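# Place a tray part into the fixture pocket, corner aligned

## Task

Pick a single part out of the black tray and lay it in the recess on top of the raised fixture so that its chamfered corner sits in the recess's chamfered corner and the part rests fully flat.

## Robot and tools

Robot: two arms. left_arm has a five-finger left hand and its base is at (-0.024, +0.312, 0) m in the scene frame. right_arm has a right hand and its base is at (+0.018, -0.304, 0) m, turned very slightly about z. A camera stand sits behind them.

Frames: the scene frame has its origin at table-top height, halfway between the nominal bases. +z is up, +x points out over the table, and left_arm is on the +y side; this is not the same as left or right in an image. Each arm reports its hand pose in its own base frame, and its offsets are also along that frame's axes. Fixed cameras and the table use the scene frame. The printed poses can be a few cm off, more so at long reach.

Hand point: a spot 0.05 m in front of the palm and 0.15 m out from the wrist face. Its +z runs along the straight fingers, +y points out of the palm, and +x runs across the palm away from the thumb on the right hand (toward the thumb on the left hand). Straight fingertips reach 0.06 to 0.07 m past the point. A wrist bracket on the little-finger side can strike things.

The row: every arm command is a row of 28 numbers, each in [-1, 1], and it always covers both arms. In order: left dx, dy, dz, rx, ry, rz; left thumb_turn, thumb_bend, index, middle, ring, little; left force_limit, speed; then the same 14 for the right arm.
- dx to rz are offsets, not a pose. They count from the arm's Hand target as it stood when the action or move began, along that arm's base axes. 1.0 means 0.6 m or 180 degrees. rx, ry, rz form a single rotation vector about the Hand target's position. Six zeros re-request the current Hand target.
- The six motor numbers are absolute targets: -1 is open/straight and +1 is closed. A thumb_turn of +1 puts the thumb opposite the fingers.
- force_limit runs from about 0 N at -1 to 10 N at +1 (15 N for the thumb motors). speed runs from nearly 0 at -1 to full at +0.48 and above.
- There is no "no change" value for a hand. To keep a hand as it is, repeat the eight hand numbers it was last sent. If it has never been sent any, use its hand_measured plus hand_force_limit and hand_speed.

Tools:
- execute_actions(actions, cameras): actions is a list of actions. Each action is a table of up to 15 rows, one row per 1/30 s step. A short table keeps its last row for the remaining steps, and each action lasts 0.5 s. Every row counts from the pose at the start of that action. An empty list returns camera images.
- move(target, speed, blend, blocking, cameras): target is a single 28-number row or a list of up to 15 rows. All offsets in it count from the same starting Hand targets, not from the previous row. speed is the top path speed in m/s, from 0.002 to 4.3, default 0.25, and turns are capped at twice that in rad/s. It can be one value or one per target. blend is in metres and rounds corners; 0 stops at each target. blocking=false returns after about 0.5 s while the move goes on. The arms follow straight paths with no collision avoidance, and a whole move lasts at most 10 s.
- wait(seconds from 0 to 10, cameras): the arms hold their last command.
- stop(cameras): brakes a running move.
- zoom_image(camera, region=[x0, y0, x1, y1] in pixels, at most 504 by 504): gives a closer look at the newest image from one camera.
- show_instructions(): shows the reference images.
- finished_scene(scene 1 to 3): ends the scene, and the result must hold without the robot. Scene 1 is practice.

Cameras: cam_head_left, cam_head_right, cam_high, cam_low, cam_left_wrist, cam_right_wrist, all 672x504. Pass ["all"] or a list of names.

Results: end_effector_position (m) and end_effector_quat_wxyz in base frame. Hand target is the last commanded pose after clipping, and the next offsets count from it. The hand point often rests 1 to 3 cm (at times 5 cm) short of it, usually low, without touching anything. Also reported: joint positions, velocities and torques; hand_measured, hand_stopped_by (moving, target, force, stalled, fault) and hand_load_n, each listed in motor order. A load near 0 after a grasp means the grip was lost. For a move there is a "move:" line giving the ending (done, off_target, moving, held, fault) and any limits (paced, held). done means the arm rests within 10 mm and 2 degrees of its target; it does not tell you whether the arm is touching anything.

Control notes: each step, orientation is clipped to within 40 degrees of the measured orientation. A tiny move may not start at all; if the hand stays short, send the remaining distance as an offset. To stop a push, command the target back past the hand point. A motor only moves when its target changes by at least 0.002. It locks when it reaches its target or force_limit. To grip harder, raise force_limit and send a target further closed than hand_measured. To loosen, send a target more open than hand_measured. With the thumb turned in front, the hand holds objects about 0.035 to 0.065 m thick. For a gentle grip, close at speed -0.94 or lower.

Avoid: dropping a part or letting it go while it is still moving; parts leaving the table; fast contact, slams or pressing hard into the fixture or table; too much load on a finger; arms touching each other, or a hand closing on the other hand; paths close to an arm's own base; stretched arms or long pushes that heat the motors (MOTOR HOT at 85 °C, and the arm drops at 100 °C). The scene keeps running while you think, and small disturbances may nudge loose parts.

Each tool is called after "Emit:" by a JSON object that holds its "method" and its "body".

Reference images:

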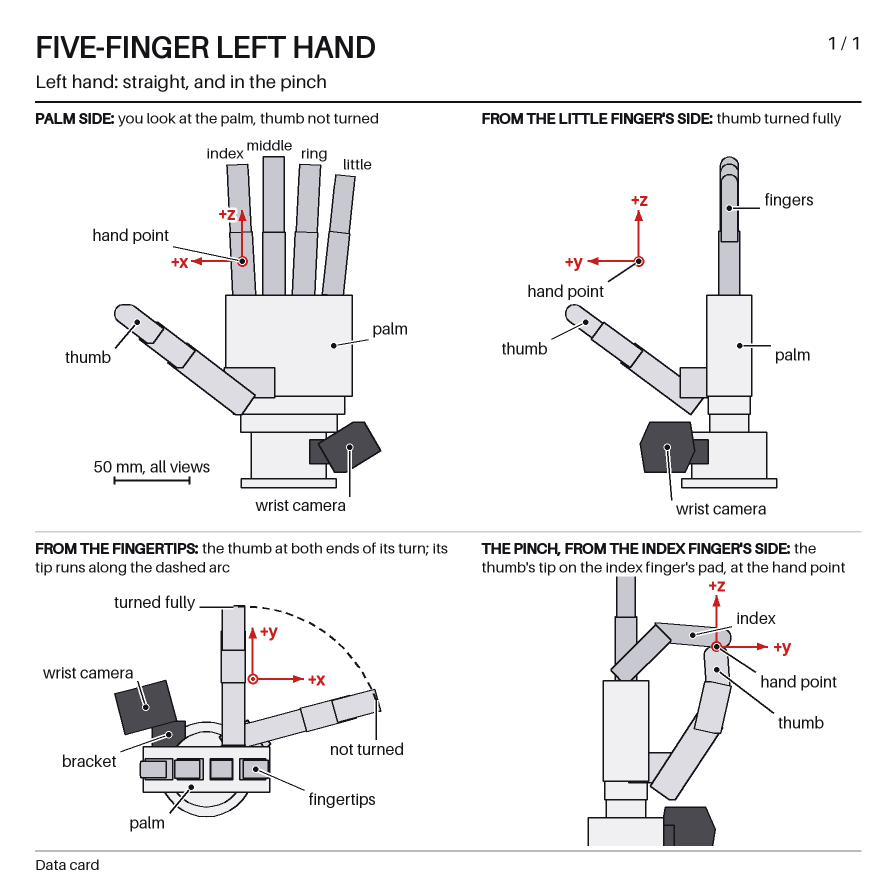

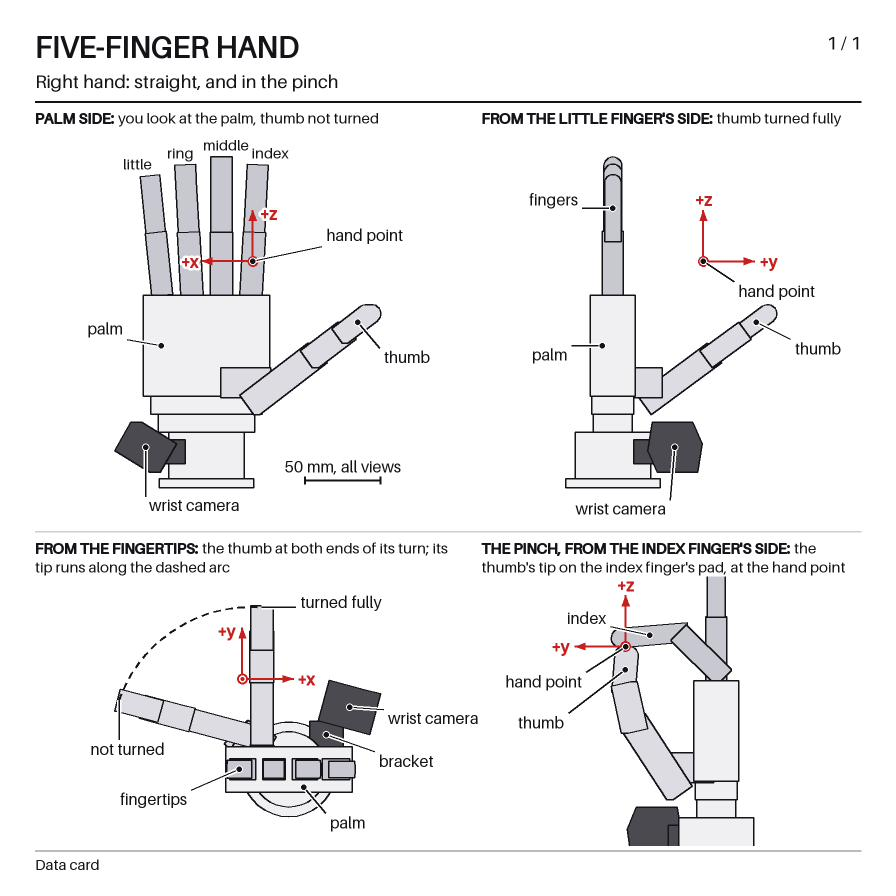

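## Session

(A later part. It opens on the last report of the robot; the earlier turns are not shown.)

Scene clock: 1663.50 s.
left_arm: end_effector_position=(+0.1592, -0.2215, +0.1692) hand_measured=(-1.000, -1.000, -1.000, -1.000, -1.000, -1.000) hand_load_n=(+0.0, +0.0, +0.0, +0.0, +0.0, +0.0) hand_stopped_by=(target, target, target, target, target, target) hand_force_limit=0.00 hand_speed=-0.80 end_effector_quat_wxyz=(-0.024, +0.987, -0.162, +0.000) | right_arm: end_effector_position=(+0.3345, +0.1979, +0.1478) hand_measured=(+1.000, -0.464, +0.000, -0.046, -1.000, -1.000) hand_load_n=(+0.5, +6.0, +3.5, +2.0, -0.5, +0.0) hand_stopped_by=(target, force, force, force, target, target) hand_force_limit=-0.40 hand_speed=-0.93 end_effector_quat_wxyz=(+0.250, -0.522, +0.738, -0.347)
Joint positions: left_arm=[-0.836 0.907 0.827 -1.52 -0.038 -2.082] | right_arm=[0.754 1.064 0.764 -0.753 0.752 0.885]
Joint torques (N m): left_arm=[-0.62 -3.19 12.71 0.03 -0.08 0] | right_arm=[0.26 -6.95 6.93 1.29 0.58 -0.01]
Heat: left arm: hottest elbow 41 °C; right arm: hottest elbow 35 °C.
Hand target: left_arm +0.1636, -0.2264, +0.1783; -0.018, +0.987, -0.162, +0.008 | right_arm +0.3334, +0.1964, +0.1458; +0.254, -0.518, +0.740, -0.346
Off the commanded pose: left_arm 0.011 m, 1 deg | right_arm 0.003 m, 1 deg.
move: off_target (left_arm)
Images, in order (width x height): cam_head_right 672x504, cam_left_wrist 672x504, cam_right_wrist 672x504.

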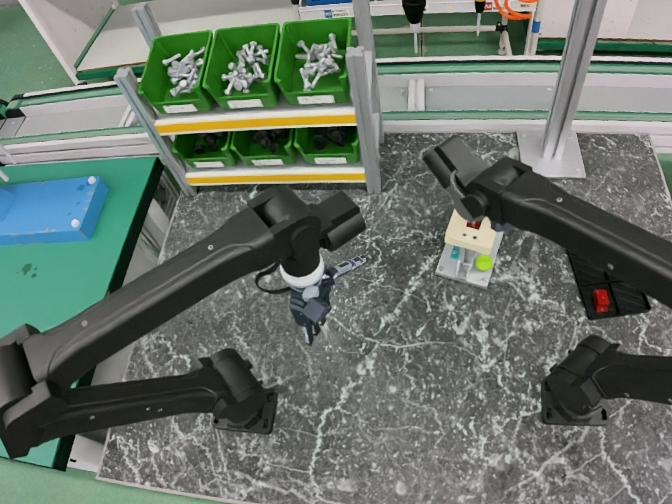

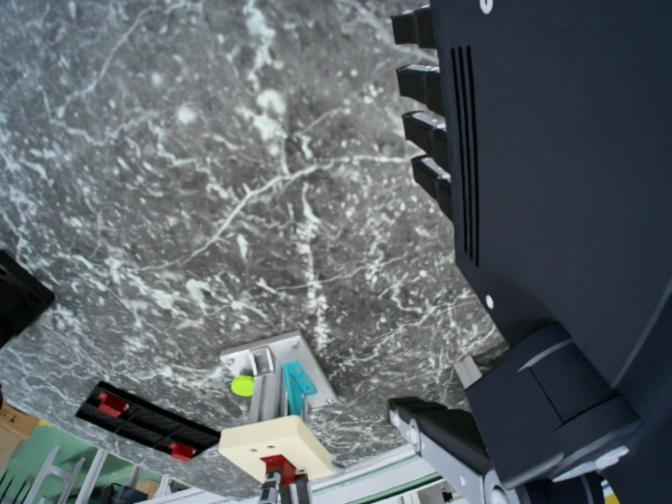

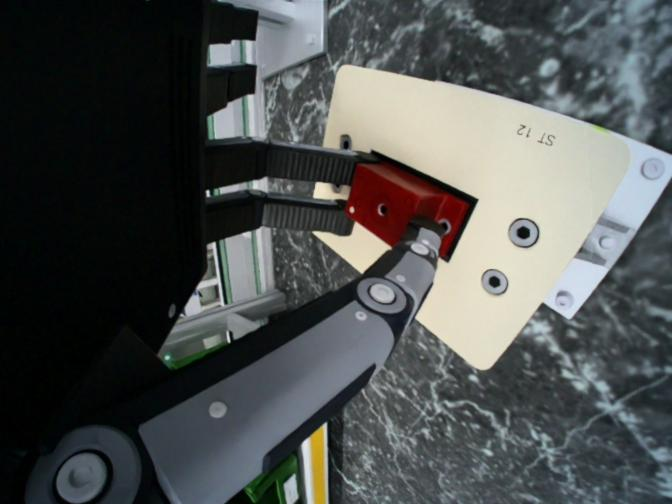

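Emit:
{"method": "execute_actions", "body": {"actions": [[[0,0,0,0,0,0,-1,-1,-1,-1,-1,-1,0,-0.8, 0,0,0,0,0,0,1,-0.55,-0.08,-0.12,-1,-1,-0.4,-0.85]],[[0,0,0,0,0,0,-1,-1,-1,-1,-1,-1,0,-0.8, 0,0,0,0,0,0,1,-0.8,-0.2,-0.2,-1,-1,-0.4,-0.7]]], "cameras": ["cam_right_wrist","cam_left_wrist","cam_head_right"]}}

Emit:
{"method": "zoom_image", "body": {"camera": "cam_left_wrist", "region": [240, 440, 320, 504]}}

Emit:
{"method": "zoom_image", "body": {"camera": "cam_right_wrist", "region": [335, 125, 535, 275]}}

Scene clock: 1723.63 s.
left_arm: end_effector_position=(+0.1592, -0.2215, +0.1692) hand_measured=(-1.000, -1.000, -1.000, -1.000, -1.000, -1.000) hand_load_n=(+0.0, +0.0, +0.0, +0.0, +0.0, +0.0) hand_stopped_by=(target, target, target, target, target, target) hand_force_limit=0.00 hand_speed=-0.80 end_effector_quat_wxyz=(-0.024, +0.987, -0.162, +0.000) | right_arm: end_effector_position=(+0.3343, +0.1974, +0.1487) hand_measured=(+1.000, -0.800, -0.200, -0.200, -1.000, -1.000) hand_load_n=(+0.0, +0.0, +0.0, -1.0, +0.0, +0.0) hand_stopped_by=(target, target, target, target, target, target) hand_force_limit=-0.40 hand_speed=-0.70 end_effector_quat_wxyz=(+0.252, -0.521, +0.738, -0.347)
Joint positions: left_arm=[-0.836 0.907 0.827 -1.52 -0.038 -2.082] | right_arm=[0.754 1.061 0.763 -0.753 0.753 0.886]
Joint torques (N m): left_arm=[-0.56 -3.14 12.72 0.02 -0.08 0] | right_arm=[0.44 -6.48 7.04 1.26 0.54 0]
Heat: left arm: hottest elbow 41 °C; right arm: hottest elbow 36 °C.
Hand target: left_arm +0.1636, -0.2264, +0.1783; -0.018, +0.987, -0.162, +0.008 | right_arm +0.3334, +0.1964, +0.1459; +0.254, -0.518, +0.740, -0.346
Off the commanded pose: left_arm 0.011 m, 1 deg | right_arm 0.003 m, 0 deg.
Step readings (end_effector_position of left_arm | right_arm):
0: (+0.1592, -0.2215, +0.1692) | (+0.3345, +0.1979, +0.1478)
1: (+0.1592, -0.2215, +0.1692) | (+0.3345, +0.1979, +0.1478)
2: (+0.1592, -0.2215, +0.1692) | (+0.3345, +0.1979, +0.1478)
4: (+0.1592, -0.2215, +0.1692) | (+0.3344, +0.1979, +0.1480)
8: (+0.1592, -0.2215, +0.1692) | (+0.3342, +0.1975, +0.1480)
15: (+0.1592, -0.2215, +0.1692) | (+0.3343, +0.1975, +0.1480)
16: (+0.1592, -0.2215, +0.1692) | (+0.3343, +0.1975, +0.1480)
17: (+0.1592, -0.2215, +0.1692) | (+0.3343, +0.1975, +0.1480)
19: (+0.1592, -0.2215, +0.1692) | (+0.3343, +0.1974, +0.1483)
23: (+0.1592, -0.2215, +0.1692) | (+0.3343, +0.1974, +0.1487)
30: (+0.1592, -0.2215, +0.1692) | (+0.3343, +0.1974, +0.1487)
Images, in order (width x height): cam_head_right 672x504, cam_left_wrist 672x504, cam_right_wrist 672x504.

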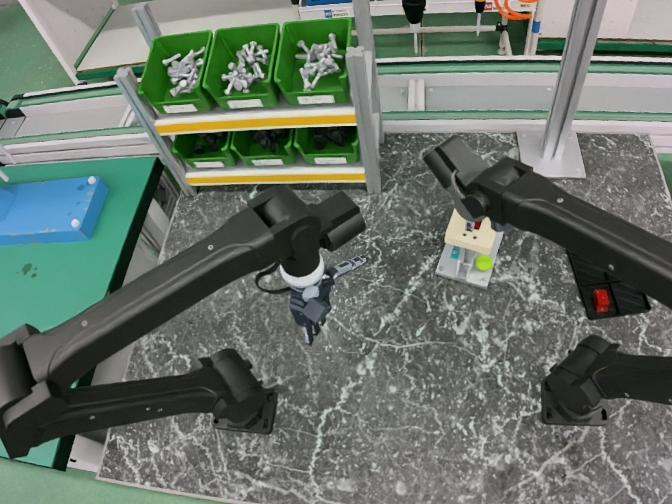

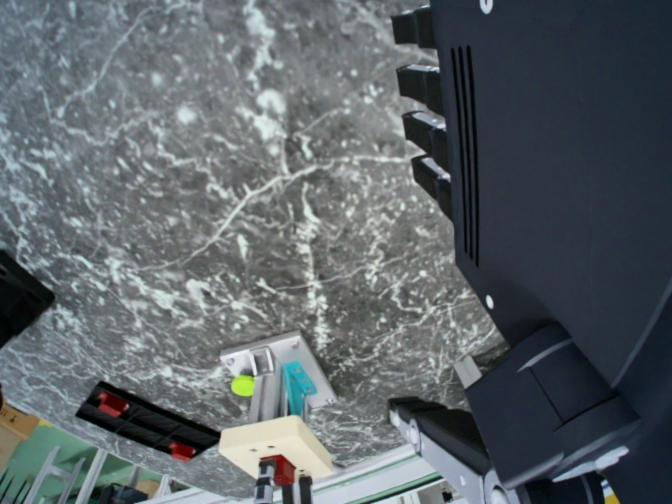

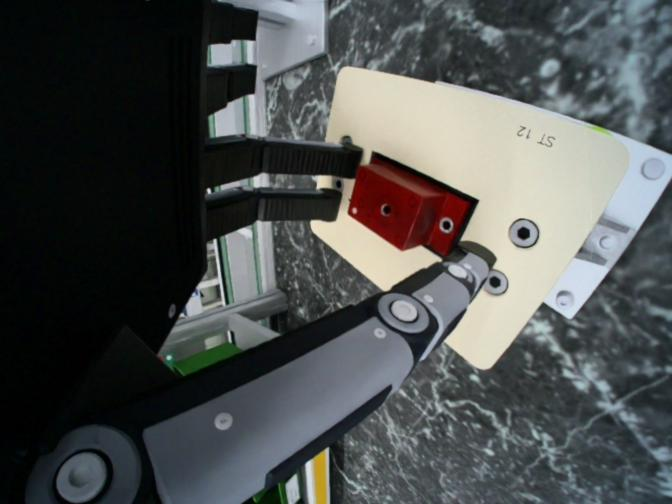

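Scaled by 6.300 from the camera's 672x504 image, which has a finer 960x720 frame.

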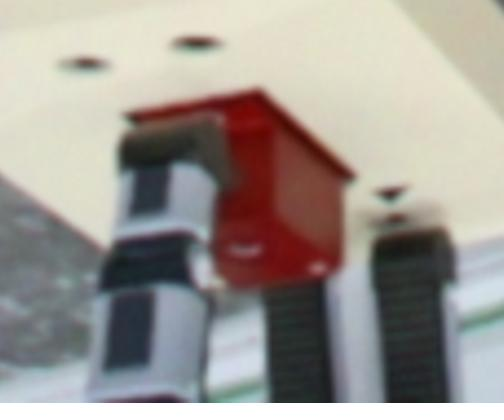

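Scaled by 2.520 from the camera's 672x504 image, which has a finer 960x720 frame.

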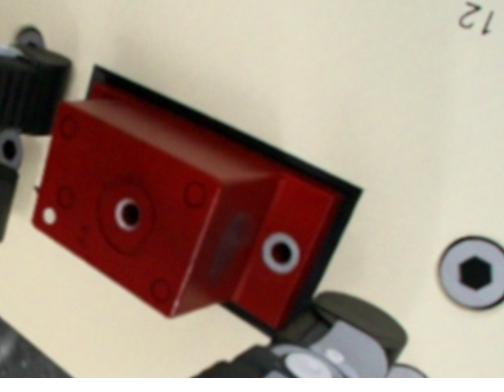

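Emit:
{"method": "move", "body": {"target": [[0,0,0,0,0,0,-1,-1,-1,-1,-1,-1,0,-0.8, 0,0,0,0,0,0,1,-1,-0.7,-0.7,-1,-1,-0.4,-0.3],[0,0,0,0,0,0,-1,-1,-1,-1,-1,-1,0,-0.8, 0.03,-0.01,0.1,0,0,0,1,-1,-0.7,-0.7,-1,-1,-0.4,-0.3]], "speed": 0.08, "cameras": ["cam_right_wrist","cam_left_wrist","cam_head_right"]}}

Emit:
{"method": "zoom_image", "body": {"camera": "cam_left_wrist", "region": [240, 440, 320, 504]}}

Emit:
{"method": "zoom_image", "body": {"camera": "cam_right_wrist", "region": [335, 125, 535, 275]}}

Scene clock: 1742.80 s.
left_arm: end_effector_position=(+0.1592, -0.2215, +0.1692) hand_measured=(-1.000, -1.000, -1.000, -1.000, -1.000, -1.000) hand_load_n=(+0.0, +0.0, +0.0, +0.0, +0.0, +0.0) hand_stopped_by=(target, target, target, target, target, target) hand_force_limit=0.00 hand_speed=-0.80 end_effector_quat_wxyz=(-0.024, +0.987, -0.162, +0.000) | right_arm: end_effector_position=(+0.3367, +0.1851, +0.1741) hand_measured=(+1.000, -1.000, -0.700, -0.700, -1.000, -1.000) hand_load_n=(+0.0, +0.0, +0.0, +0.0, +0.0, +0.0) hand_stopped_by=(target, target, target, target, target, target) hand_force_limit=-0.40 hand_speed=-0.30 end_effector_quat_wxyz=(+0.231, -0.532, +0.737, -0.347)
Joint positions: left_arm=[-0.836 0.907 0.827 -1.52 -0.038 -2.082] | right_arm=[0.716 1.043 0.832 -0.854 0.73 0.84]
Joint torques (N m): left_arm=[-0.62 -3.14 12.72 0.03 -0.08 0] | right_arm=[-0.73 -6.83 12.62 0.57 0.4 -0.24]
Heat: left arm: hottest elbow 41 °C; right arm: hottest elbow 36 °C.
Hand target: left_arm +0.1636, -0.2264, +0.1783; -0.018, +0.987, -0.162, +0.008 | right_arm +0.3514, +0.1904, +0.2058; +0.254, -0.518, +0.740, -0.346
Off the commanded pose: left_arm 0.011 m, 1 deg | right_arm 0.035 m, 3 deg.
move: off_target (left_arm, right_arm)
Images, in order (width x height): cam_head_right 672x504, cam_left_wrist 672x504, cam_right_wrist 672x504.

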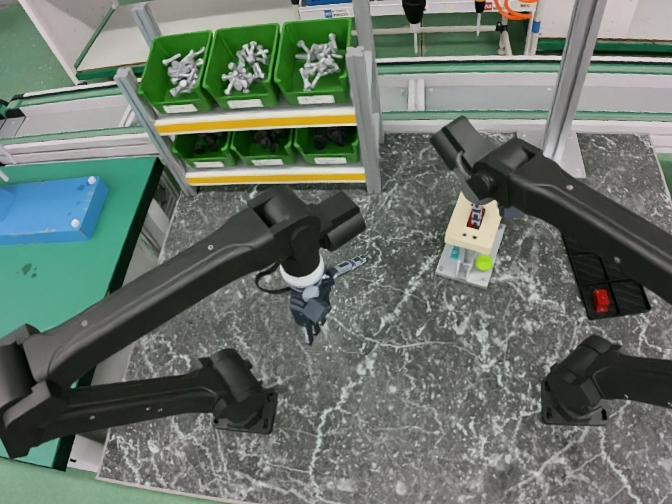

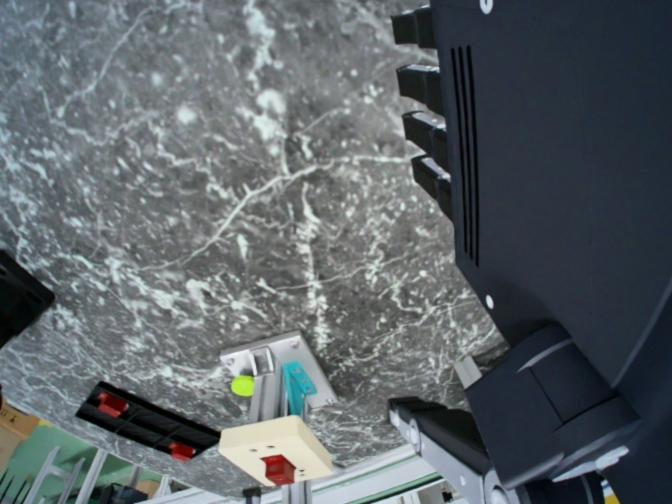

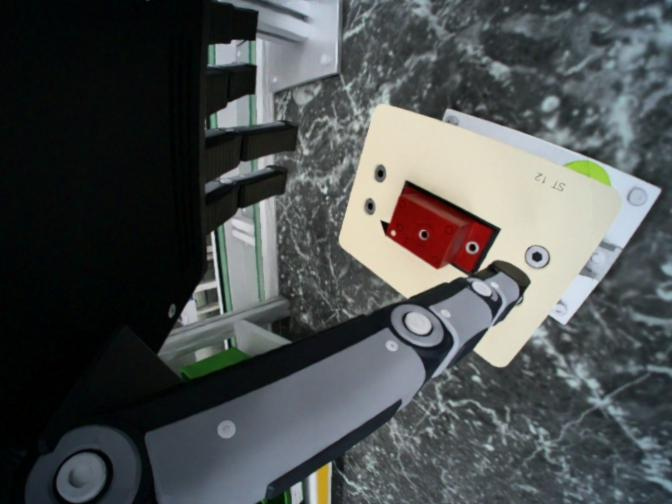

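Scaled by 6.300 from the camera's 672x504 image, which has a finer 960x720 frame.

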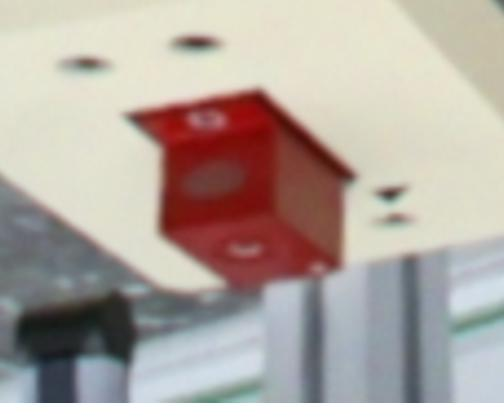

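Scaled by 2.520 from the camera's 672x504 image, which has a finer 960x720 frame.

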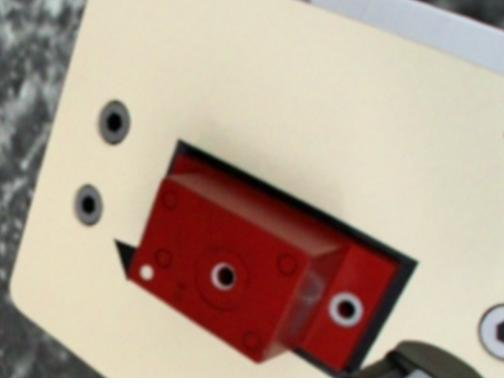

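Emit:
{"method": "move", "body": {"target": [0,0,0,0,0,0,-1,-1,-1,-1,-1,-1,0,-0.8, -0.03,0.02,0.1,0,0,0,-1,-1,-1,-1,-1,-1,-0.4,-0.3], "speed": 0.12, "cameras": ["cam_right_wrist","cam_left_wrist","cam_head_right"]}}

Emit:
{"method": "zoom_image", "body": {"camera": "cam_left_wrist", "region": [240, 440, 320, 504]}}

Emit:
{"method": "zoom_image", "body": {"camera": "cam_right_wrist", "region": [350, 125, 550, 275]}}

Emit:
{"method": "zoom_image", "body": {"camera": "cam_head_right", "region": [450, 195, 500, 245]}}

Scene clock: 1757.83 s.
left_arm: end_effector_position=(+0.1592, -0.2215, +0.1692) hand_measured=(-1.000, -1.000, -1.000, -1.000, -1.000, -1.000) hand_load_n=(+0.0, +0.0, +0.0, +0.0, +0.0, +0.0) hand_stopped_by=(target, target, target, target, target, target) hand_force_limit=0.00 hand_speed=-0.80 end_effector_quat_wxyz=(-0.024, +0.987, -0.162, +0.000) | right_arm: end_effector_position=(+0.3261, +0.1883, +0.2337) hand_measured=(-1.000, -1.000, -1.000, -1.000, -1.000, -1.000) hand_load_n=(-0.5, +0.0, +0.0, +0.0, +0.0, +0.0) hand_stopped_by=(target, target, target, target, target, target) hand_force_limit=-0.40 hand_speed=-0.30 end_effector_quat_wxyz=(+0.224, -0.529, +0.740, -0.351)
Joint positions: left_arm=[-0.836 0.907 0.827 -1.52 -0.038 -2.082] | right_arm=[0.753 1.023 0.983 -1.076 0.757 0.9]
Joint torques (N m): left_arm=[-0.56 -3.14 12.71 0.03 -0.08 0] | right_arm=[1.55 -6.42 12.89 0.51 0.62 0.02]
Heat: left arm: hottest elbow 41 °C; right arm: hottest elbow 37 °C.
Hand target: left_arm +0.1636, -0.2264, +0.1783; -0.018, +0.987, -0.162, +0.008 | right_arm +0.3334, +0.2025, +0.2658; +0.254, -0.518, +0.740, -0.346
Off the commanded pose: left_arm 0.011 m, 1 deg | right_arm 0.036 m, 4 deg.
move: off_target (left_arm, right_arm)
Images, in order (width x height): cam_head_right 672x504, cam_left_wrist 672x504, cam_right_wrist 672x504.

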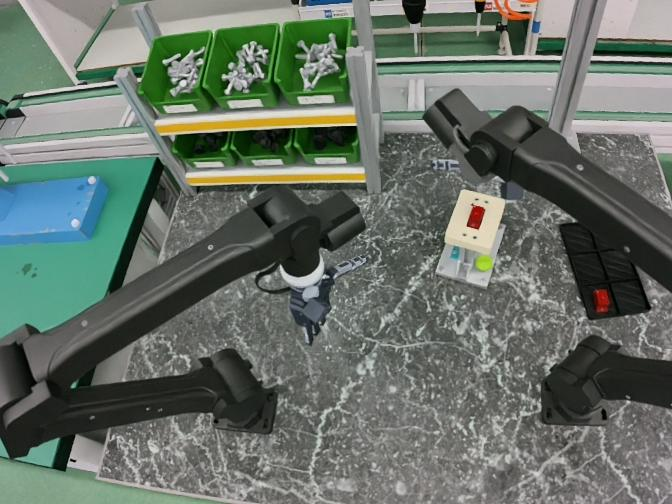

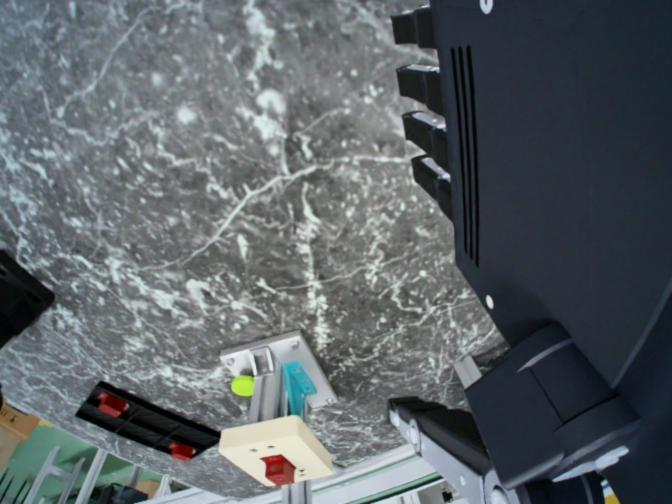

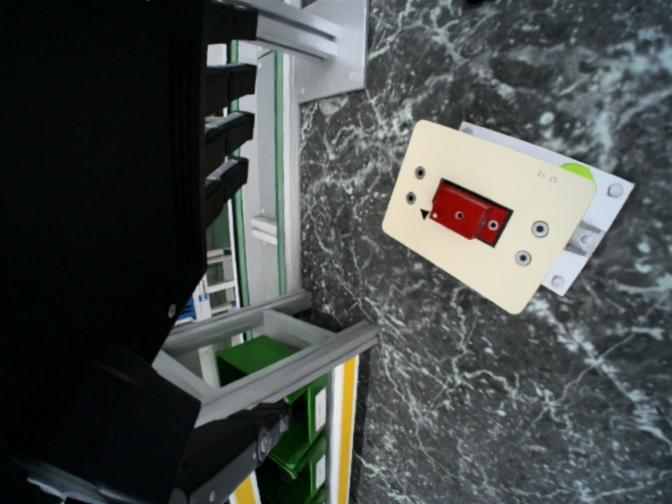

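Scaled by 6.300 from the camera's 672x504 image, which has a finer 960x720 frame.

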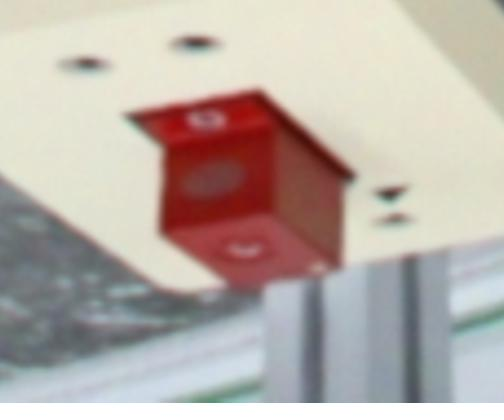

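Scaled by 2.520 from the camera's 672x504 image, which has a finer 960x720 frame.

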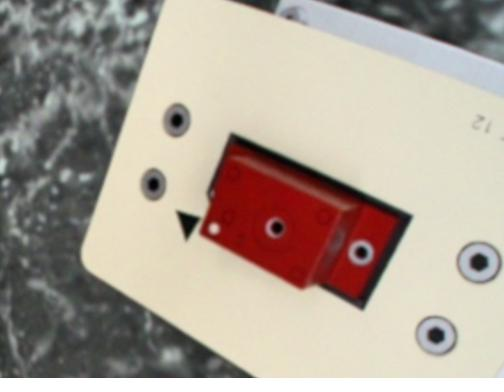

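Scaled by 10.080 from the camera's 672x504 image, which has a finer 960x720 frame.

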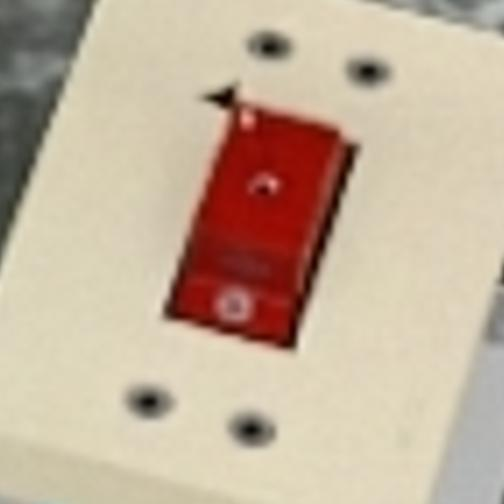

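Emit:
{"method": "finished_scene", "body": {"scene": 1}}

The scene is finished: the task was done.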